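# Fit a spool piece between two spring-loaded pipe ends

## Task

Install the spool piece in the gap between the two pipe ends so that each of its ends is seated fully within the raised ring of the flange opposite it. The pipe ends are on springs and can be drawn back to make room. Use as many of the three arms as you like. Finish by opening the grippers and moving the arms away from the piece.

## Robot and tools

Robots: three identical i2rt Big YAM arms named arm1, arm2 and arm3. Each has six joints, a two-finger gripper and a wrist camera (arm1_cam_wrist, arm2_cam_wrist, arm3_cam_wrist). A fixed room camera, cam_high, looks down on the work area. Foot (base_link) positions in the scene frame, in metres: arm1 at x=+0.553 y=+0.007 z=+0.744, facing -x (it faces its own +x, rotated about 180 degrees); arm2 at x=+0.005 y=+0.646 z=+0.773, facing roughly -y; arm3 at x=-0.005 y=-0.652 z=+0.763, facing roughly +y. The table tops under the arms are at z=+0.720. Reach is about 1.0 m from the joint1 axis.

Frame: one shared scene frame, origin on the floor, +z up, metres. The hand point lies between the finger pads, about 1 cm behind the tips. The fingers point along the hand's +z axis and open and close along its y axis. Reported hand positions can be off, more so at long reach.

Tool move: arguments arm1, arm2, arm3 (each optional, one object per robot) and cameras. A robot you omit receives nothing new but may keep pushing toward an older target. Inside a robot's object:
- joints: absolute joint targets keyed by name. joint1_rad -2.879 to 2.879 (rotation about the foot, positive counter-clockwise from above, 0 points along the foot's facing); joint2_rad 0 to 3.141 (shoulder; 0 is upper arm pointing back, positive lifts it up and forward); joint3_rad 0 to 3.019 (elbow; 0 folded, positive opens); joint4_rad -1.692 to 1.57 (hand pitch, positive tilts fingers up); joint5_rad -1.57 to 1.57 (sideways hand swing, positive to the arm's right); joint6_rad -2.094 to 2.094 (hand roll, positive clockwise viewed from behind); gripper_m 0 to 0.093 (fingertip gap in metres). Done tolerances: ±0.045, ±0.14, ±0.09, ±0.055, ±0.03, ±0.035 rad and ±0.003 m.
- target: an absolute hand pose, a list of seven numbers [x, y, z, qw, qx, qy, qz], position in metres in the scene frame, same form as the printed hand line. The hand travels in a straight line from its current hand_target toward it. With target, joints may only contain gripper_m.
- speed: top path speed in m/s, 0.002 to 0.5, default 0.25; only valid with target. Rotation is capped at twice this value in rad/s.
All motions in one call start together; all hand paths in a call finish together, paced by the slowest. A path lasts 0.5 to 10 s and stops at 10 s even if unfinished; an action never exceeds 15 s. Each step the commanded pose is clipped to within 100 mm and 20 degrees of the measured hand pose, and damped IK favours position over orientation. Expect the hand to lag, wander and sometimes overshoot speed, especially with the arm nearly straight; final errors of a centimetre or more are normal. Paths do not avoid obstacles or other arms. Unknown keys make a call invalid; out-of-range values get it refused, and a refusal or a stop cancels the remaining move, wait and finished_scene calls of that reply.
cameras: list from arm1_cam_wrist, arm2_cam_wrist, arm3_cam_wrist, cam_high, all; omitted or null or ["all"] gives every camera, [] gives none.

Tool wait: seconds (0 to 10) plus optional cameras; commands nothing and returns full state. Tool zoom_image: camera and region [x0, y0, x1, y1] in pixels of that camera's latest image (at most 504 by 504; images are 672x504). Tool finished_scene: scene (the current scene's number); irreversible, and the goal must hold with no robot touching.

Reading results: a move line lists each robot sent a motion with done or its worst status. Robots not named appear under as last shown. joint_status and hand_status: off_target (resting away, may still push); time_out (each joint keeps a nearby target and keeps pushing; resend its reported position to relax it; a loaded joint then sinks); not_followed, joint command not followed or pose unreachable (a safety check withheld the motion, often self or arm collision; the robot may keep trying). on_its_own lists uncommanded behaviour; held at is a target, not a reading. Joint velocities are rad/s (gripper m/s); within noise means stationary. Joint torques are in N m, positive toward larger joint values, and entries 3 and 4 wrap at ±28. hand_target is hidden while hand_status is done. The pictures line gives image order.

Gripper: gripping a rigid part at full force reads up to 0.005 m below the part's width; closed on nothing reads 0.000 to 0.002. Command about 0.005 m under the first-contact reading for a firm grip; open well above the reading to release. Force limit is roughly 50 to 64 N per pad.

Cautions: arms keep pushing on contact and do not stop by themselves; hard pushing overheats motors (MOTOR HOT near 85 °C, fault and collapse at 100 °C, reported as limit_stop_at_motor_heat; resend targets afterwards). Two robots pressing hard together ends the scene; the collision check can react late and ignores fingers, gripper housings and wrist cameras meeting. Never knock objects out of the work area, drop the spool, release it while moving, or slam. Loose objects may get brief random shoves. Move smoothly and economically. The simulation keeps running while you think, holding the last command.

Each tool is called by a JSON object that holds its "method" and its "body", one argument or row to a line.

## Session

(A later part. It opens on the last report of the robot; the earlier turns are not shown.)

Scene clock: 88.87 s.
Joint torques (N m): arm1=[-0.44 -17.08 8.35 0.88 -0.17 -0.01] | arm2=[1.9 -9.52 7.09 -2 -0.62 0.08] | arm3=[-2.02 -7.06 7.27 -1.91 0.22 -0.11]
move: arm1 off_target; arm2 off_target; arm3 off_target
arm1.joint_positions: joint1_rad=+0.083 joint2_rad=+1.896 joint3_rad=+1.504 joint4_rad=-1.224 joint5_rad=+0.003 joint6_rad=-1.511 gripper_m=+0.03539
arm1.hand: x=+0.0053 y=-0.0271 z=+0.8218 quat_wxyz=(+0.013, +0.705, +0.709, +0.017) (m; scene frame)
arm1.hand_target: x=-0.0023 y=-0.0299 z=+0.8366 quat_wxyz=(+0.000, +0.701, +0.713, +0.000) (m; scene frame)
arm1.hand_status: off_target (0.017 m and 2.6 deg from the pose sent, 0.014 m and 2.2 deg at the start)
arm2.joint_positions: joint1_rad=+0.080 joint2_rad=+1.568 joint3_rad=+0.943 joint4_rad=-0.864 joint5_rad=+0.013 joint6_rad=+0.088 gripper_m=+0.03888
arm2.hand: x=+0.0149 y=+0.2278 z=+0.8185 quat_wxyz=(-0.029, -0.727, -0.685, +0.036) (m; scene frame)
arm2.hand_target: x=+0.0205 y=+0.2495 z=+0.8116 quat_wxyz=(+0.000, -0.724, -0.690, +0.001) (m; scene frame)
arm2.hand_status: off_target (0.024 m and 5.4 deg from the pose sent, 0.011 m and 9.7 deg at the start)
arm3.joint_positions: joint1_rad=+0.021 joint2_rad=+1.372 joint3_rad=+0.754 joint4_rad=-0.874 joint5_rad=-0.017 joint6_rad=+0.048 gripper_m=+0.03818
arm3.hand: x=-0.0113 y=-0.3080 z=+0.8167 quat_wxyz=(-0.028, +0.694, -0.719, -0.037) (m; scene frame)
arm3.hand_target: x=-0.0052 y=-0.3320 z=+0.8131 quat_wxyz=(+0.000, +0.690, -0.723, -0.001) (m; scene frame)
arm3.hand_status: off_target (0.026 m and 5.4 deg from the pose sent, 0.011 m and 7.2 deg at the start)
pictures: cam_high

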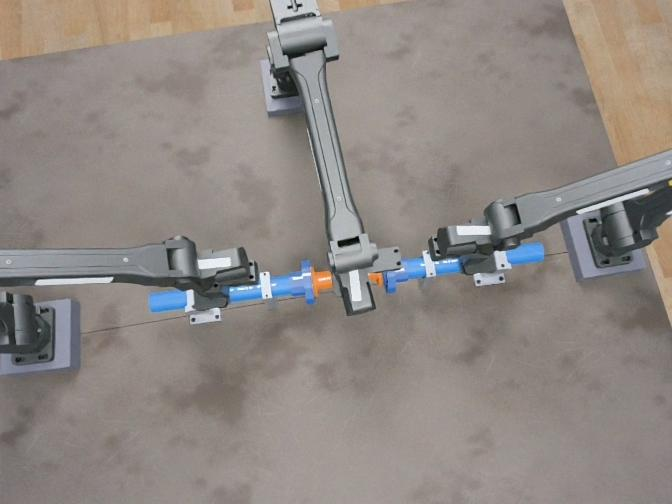

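{"method": "move", "body": {
  "arm1": {"target":[-0.0045,-0.030,0.8405,0,0.7010,0.7131,0],"speed":0.1},
  "arm2": {"target":[0.0200,0.225,0.811,0,0.7236,0.6902,0],"speed":0.05},
  "arm3": {"target":[-0.0040,-0.300,0.813,0,0.6903,-0.7236,0],"speed":0.05},
  "cameras": ["cam_high"]
}}

{"method": "zoom_image", "body": {
  "camera": "cam_high",
  "region": [290, 240, 350, 305]
}}

{"method": "zoom_image", "body": {
  "camera": "cam_high",
  "region": [365, 230, 425, 295]
}}

Scene clock: 94.47 s.
Joint torques (N m): arm1=[-0.5 -17.03 9.32 0.39 -0.11 -0.02] | arm2=[1.67 -8.76 8.8 -0.66 -0.62 0.04] | arm3=[-2.55 -5.3 9.01 -0.39 0.19 -0.05]
move: arm1 off_target; arm2 off_target; arm3 off_target
arm1.joint_positions: joint1_rad=+0.084 joint2_rad=+1.896 joint3_rad=+1.503 joint4_rad=-1.224 joint5_rad=+0.001 joint6_rad=-1.511 gripper_m=+0.03539
arm1.hand: x=+0.0055 y=-0.0279 z=+0.8217 quat_wxyz=(+0.014, +0.705, +0.709, +0.017) (m; scene frame)
arm1.hand_target: x=-0.0041 y=-0.0300 z=+0.8405 quat_wxyz=(+0.000, +0.701, +0.713, +0.000) (m; scene frame)
arm1.hand_status: off_target (0.021 m and 2.6 deg from the pose sent, 0.021 m and 2.6 deg at the start)
arm2.joint_positions: joint1_rad=+0.079 joint2_rad=+1.607 joint3_rad=+0.993 joint4_rad=-0.919 joint5_rad=+0.013 joint6_rad=+0.088 gripper_m=+0.03888
arm2.hand: x=+0.0147 y=+0.2213 z=+0.8186 quat_wxyz=(-0.013, -0.727, -0.686, +0.022) (m; scene frame)
arm2.hand_target: x=+0.0199 y=+0.2251 z=+0.8113 quat_wxyz=(+0.000, -0.724, -0.690, +0.000) (m; scene frame)
arm2.hand_status: off_target (0.010 m and 3.0 deg from the pose sent, 0.009 m and 5.4 deg at the start)
arm3.joint_positions: joint1_rad=+0.020 joint2_rad=+1.432 joint3_rad=+0.814 joint4_rad=-0.922 joint5_rad=-0.015 joint6_rad=+0.047 gripper_m=+0.03818
arm3.hand: x=-0.0110 y=-0.2969 z=+0.8161 quat_wxyz=(-0.012, +0.694, -0.720, -0.019) (m; scene frame)
arm3.hand_target: x=-0.0041 y=-0.3002 z=+0.8131 quat_wxyz=(+0.000, +0.690, -0.724, +0.000) (m; scene frame)
arm3.hand_status: off_target (0.008 m and 2.7 deg from the pose sent, 0.011 m and 5.4 deg at the start)
pictures: cam_high

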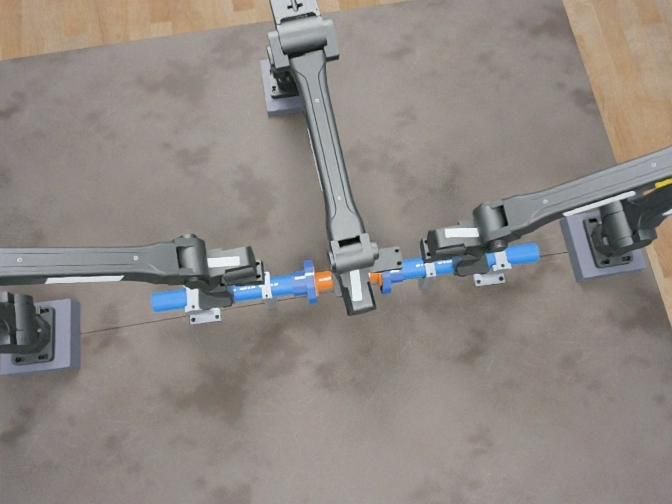

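Scaled by 7.754 from the camera's 672x504 image, which has a finer 960x720 frame.

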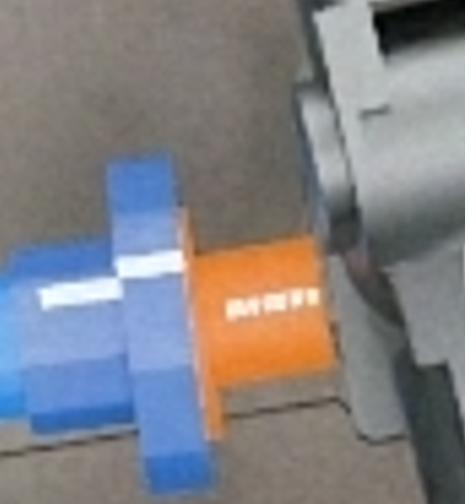

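Scaled by 7.754 from the camera's 672x504 image, which has a finer 960x720 frame.

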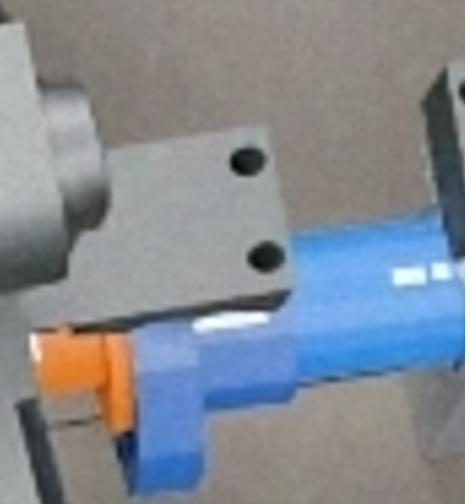

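{"method": "move", "body": {
  "arm2": {"target":[0.0195,0.212,0.811,0,0.7236,0.6902,0],"speed":0.05},
  "arm3": {"target":[-0.0030,-0.275,0.813,0,0.6903,-0.7236,0],"speed":0.05},
  "cameras": ["cam_high"]
}}

{"method": "zoom_image", "body": {
  "camera": "cam_high",
  "region": [290, 240, 350, 305]
}}

{"method": "zoom_image", "body": {
  "camera": "cam_high",
  "region": [365, 230, 425, 295]
}}

Scene clock: 101.03 s.
Joint torques (N m): arm1=[-0.56 -16.91 9.32 0.4 -0.12 -0.02] | arm2=[1.55 -8.12 9.89 0.14 -0.56 0.02] | arm3=[-1.79 -4.13 10.85 1.17 0.22 -0.05]
move: arm2 off_target; arm3 off_target
arm1: as last shown
arm1.joint_positions: joint1_rad=+0.084 joint2_rad=+1.895 joint3_rad=+1.503 joint4_rad=-1.224 joint5_rad=+0.002 joint6_rad=-1.511 gripper_m=+0.03539
arm1.hand: x=+0.0054 y=-0.0278 z=+0.8223 quat_wxyz=(+0.013, +0.705, +0.709, +0.016) (m; scene frame)
arm2.joint_positions: joint1_rad=+0.078 joint2_rad=+1.626 joint3_rad=+1.018 joint4_rad=-0.952 joint5_rad=+0.011 joint6_rad=+0.088 gripper_m=+0.03888
arm2.hand: x=+0.0147 y=+0.2196 z=+0.8186 quat_wxyz=(-0.004, -0.728, -0.686, +0.012) (m; scene frame)
arm2.hand_target: x=+0.0195 y=+0.2123 z=+0.8111 quat_wxyz=(+0.000, -0.724, -0.690, +0.000) (m; scene frame)
arm2.hand_status: off_target (0.012 m and 1.6 deg from the pose sent, 0.013 m and 3.0 deg at the start)
arm3.joint_positions: joint1_rad=+0.020 joint2_rad=+1.471 joint3_rad=+0.858 joint4_rad=-0.974 joint5_rad=-0.015 joint6_rad=+0.047 gripper_m=+0.03818
arm3.hand: x=-0.0110 y=-0.2922 z=+0.8165 quat_wxyz=(+0.004, +0.694, -0.720, -0.002) (m; scene frame)
arm3.hand_target: x=-0.0029 y=-0.2758 z=+0.8133 quat_wxyz=(+0.000, +0.690, -0.724, +0.000) (m; scene frame)
arm3.hand_status: off_target (0.019 m and 0.8 deg from the pose sent, 0.023 m and 2.7 deg at the start)
pictures: cam_high

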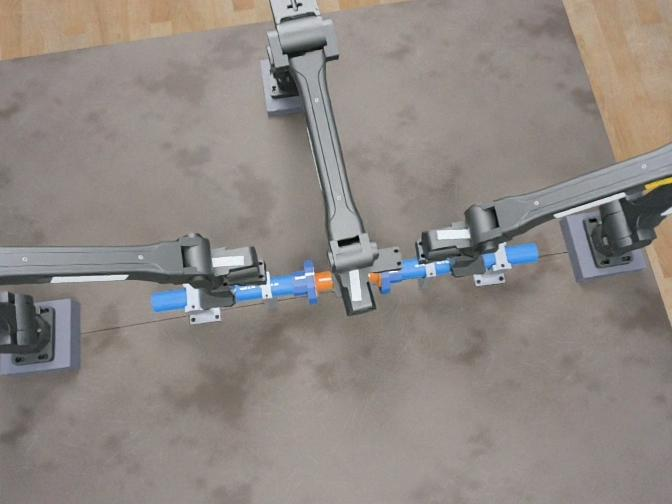

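Scaled by 7.754 from the camera's 672x504 image, which has a finer 960x720 frame.

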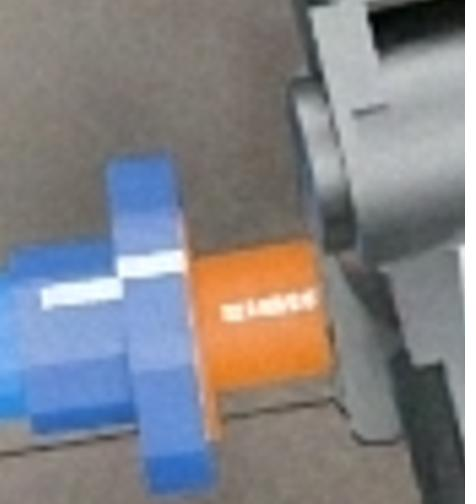

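Scaled by 7.754 from the camera's 672x504 image, which has a finer 960x720 frame.

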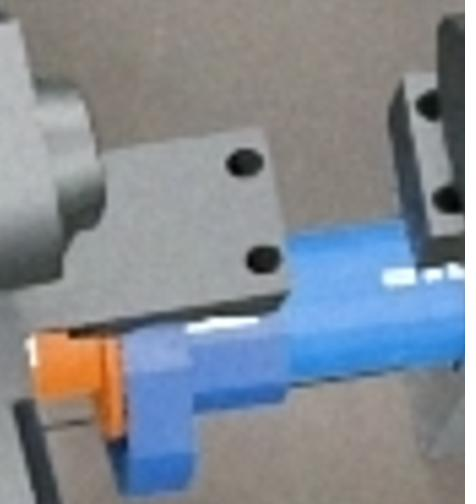

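{"method": "move", "body": {
  "arm2": {"joints":{"gripper_m":0.093}},
  "arm3": {"joints":{"gripper_m":0.093}},
  "cameras": ["cam_high"]
}}

{"method": "move", "body": {
  "arm1": {"joints":{"gripper_m":0.075}},
  "arm2": {"target":[0.019,0.219,0.98,0,0.7236,0.6902,0],"speed":0.15},
  "arm3": {"target":[-0.0030,-0.290,0.98,0,0.6903,-0.7236,0],"speed":0.15},
  "cameras": ["arm1_cam_wrist"]
}}

{"method": "move", "body": {
  "arm1": {"target":[-0.016,-0.030,1.02,0.0,0.7010,0.7131,0.0],"speed":0.15},
  "cameras": ["arm1_cam_wrist"]
}}

{"method": "move", "body": {
  "arm1": {"target":[0.18,-0.03,1.05,0.0,0.7010,0.7131,0.0],"speed":0.25}
}}

{"method": "zoom_image", "body": {
  "camera": "cam_high",
  "region": [295, 235, 405, 310]
}}

Scene clock: 108.40 s.
move: arm2 done; arm3 done
arm2.joint_status: all done
arm3.joint_status: all done
pictures: cam_high

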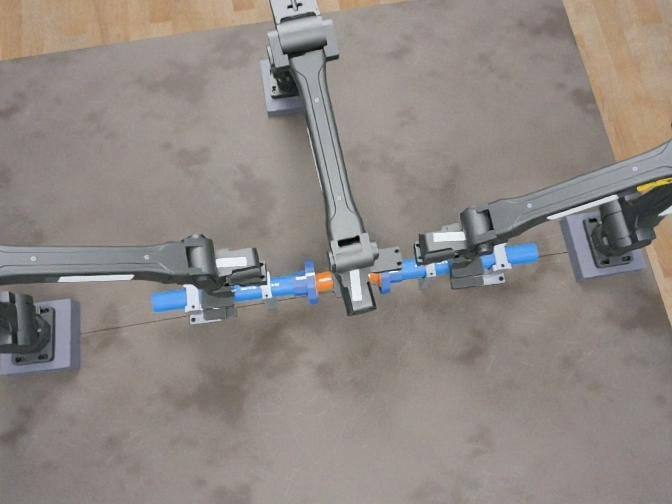

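Scene clock: 110.27 s.
move: arm1 done; arm2 off_target; arm3 off_target
arm1.joint_status: all done
arm2.hand_status: off_target (0.025 m and 2.7 deg from the pose sent, 0.172 m and 0.8 deg at the start)
arm3.hand_status: off_target (0.022 m and 2.3 deg from the pose sent, 0.174 m and 1.9 deg at the start)
pictures: arm1_cam_wrist
camera_calibration:
arm1_cam_wrist: T_world_to_cam=[[-0.99891, -0.00437009, -0.0464761, 0.0449062], [-0.0305637, 0.813767, 0.580388, -0.449678], [0.0352844, 0.581175, -0.813013, 0.809949], [0, 0, 0, 1]]

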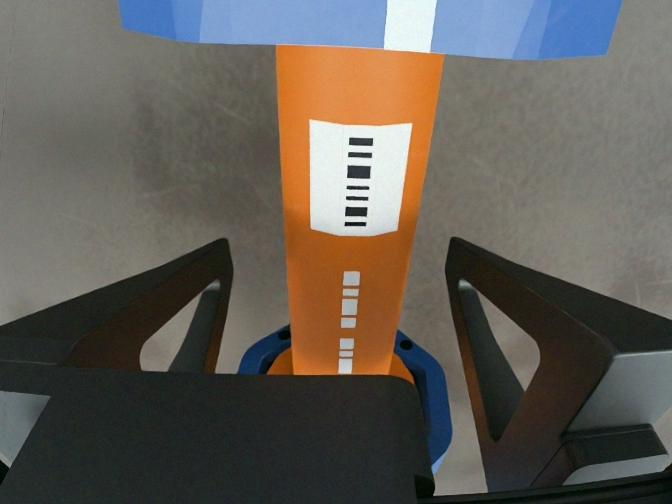

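Scene clock: 112.20 s.
move: arm1 off_target
arm1.hand_status: off_target (0.016 m and 1.3 deg from the pose sent, 0.198 m and 2.4 deg at the start; a joint's target at an end of its range on 19 of 58 steps)
pictures: arm1_cam_wrist
camera_calibration:
arm1_cam_wrist: T_world_to_cam=[[-0.999654, -0.00440929, -0.0259284, 0.0207495], [-0.0186313, 0.814545, 0.579801, -0.55542], [0.0185633, 0.580083, -0.814346, 0.961356], [0, 0, 0, 1]]

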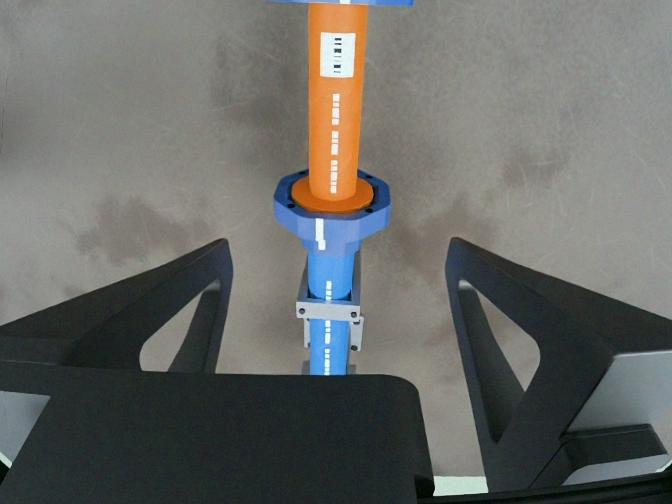

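Scene clock: 113.83 s.
Joint torques (N m): arm1=[-0.09 -8.53 8.59 -0.01 -0.13 0.28] | arm2=[1.44 -10.87 12.85 0.12 -0.11 0] | arm3=[-1.67 -7.06 12.88 0.58 0.01 -0.11]
move: arm1 done
arm1.joint_positions: joint1_rad=+0.112 joint2_rad=+1.328 joint3_rad=+1.417 joint4_rad=-1.657 joint5_rad=+0.002 joint6_rad=-1.503 gripper_m=+0.07494
arm1.hand: x=+0.1773 y=-0.0270 z=+1.0483 quat_wxyz=(-0.003, +0.698, +0.716, -0.002) (m; scene frame)
arm1.hand_target: x=+0.1799 y=-0.0299 z=+1.0500 quat_wxyz=(+0.000, +0.701, +0.713, +0.000) (m; scene frame)
arm1.hand_status: done (0.004 m and 0.6 deg from the pose sent, 0.192 m and 1.3 deg at the start)
arm2.joint_positions: joint1_rad=+0.078 joint2_rad=+1.482 joint3_rad=+1.256 joint4_rad=-1.400 joint5_rad=+0.001 joint6_rad=+0.088 gripper_m=+0.09291
arm2.hand: x=+0.0163 y=+0.2334 z=+0.9601 quat_wxyz=(+0.018, -0.728, -0.686, -0.014) (m; scene frame)
arm3.joint_positions: joint1_rad=+0.017 joint2_rad=+1.311 joint3_rad=+1.116 joint4_rad=-1.430 joint5_rad=-0.008 joint6_rad=+0.045 gripper_m=+0.09295
arm3.hand: x=-0.0097 y=-0.3028 z=+0.9627 quat_wxyz=(+0.014, +0.693, -0.720, +0.014) (m; scene frame)
pictures: arm1_cam_wrist, arm2_cam_wrist, arm3_cam_wrist, cam_high
camera_calibration:
arm1_cam_wrist: T_world_to_cam=[[-0.999715, -0.0238723, 0.000365744, 0.177827], [-0.0192571, 0.815308, 0.578707, -0.57607], [-0.0141133, 0.578535, -0.815536, 0.997987], [0, 0, 0, 1]]
arm2_cam_wrist: T_world_to_cam=[[-0.997761, 0.0663153, 0.00866473, -0.00519829], [0.0571348, 0.777863, 0.625831, -0.778031], [0.0347622, 0.624925, -0.779911, 0.723244], [0, 0, 0, 1]]
arm3_cam_wrist: T_world_to_cam=[[0.999245, -0.0388337, 0.00117968, -0.00324195], [-0.0314225, -0.789941, 0.612377, -0.823386], [-0.022849, -0.611952, -0.790565, 0.699516], [0, 0, 0, 1]]

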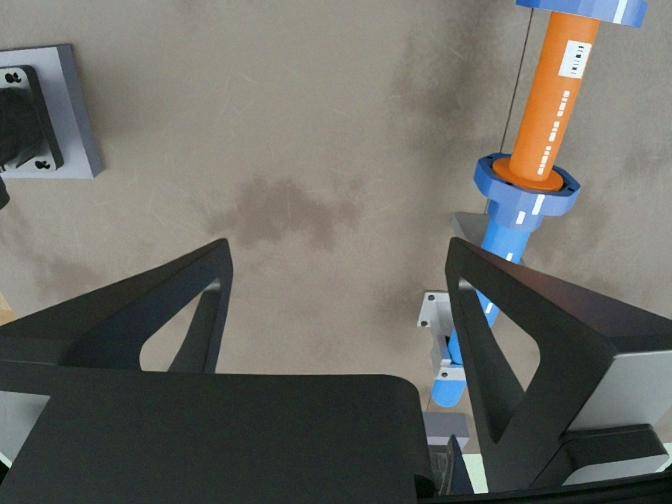

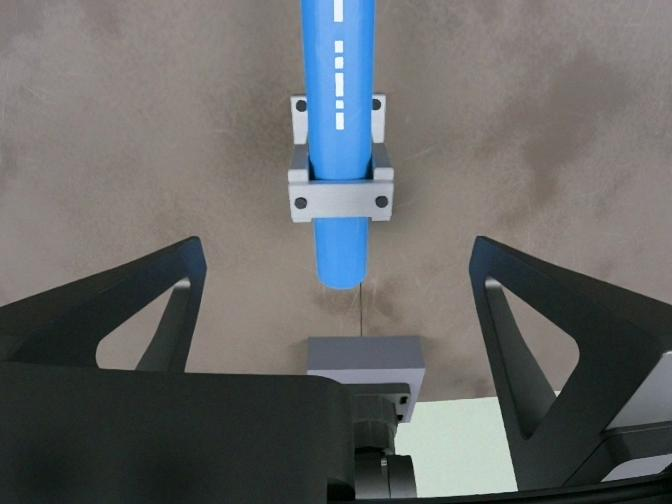

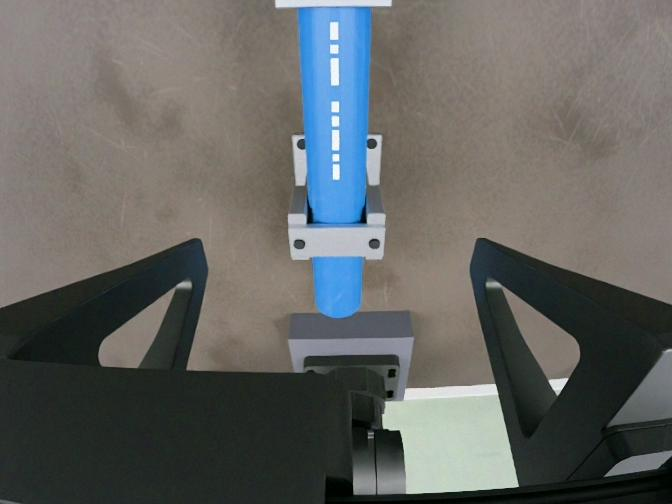

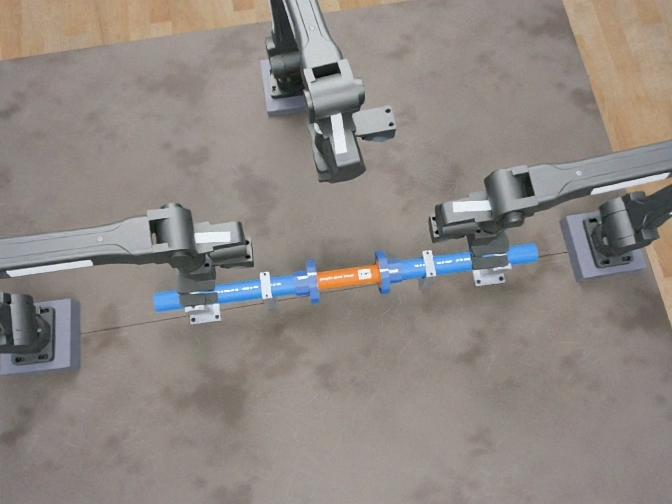

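Scaled by 4.582 from the camera's 672x504 image, which has a finer 960x720 frame.

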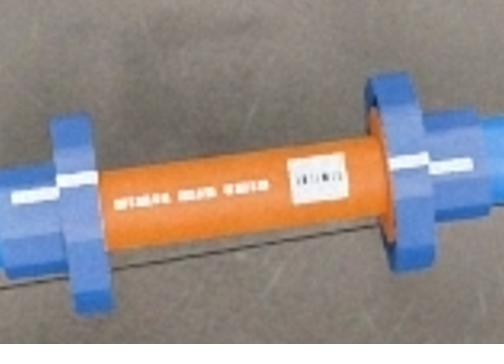

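{"method": "zoom_image", "body": {
  "camera": "cam_high",
  "region": [362, 245, 402, 300]
}}

{"method": "zoom_image", "body": {
  "camera": "arm1_cam_wrist",
  "region": [440, 0, 660, 230]
}}

Scaled by 9.164 from the camera's 672x504 image, which has a finer 960x720 frame.

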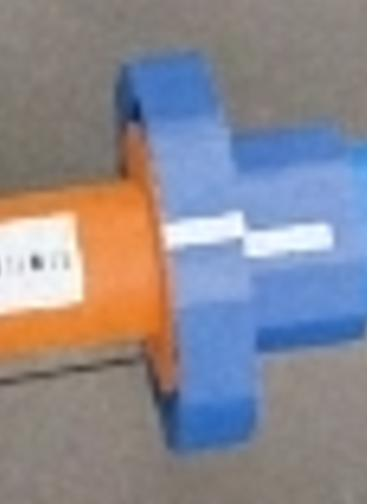

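Scaled by 2.191 from the camera's 672x504 image, which has a finer 960x720 frame.

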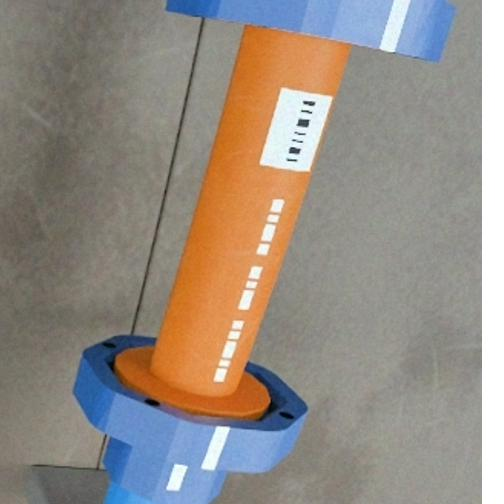

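Seated like scene 1.

{"method": "finished_scene", "body": {
  "scene": 2
}}

The scene is finished: the task was done.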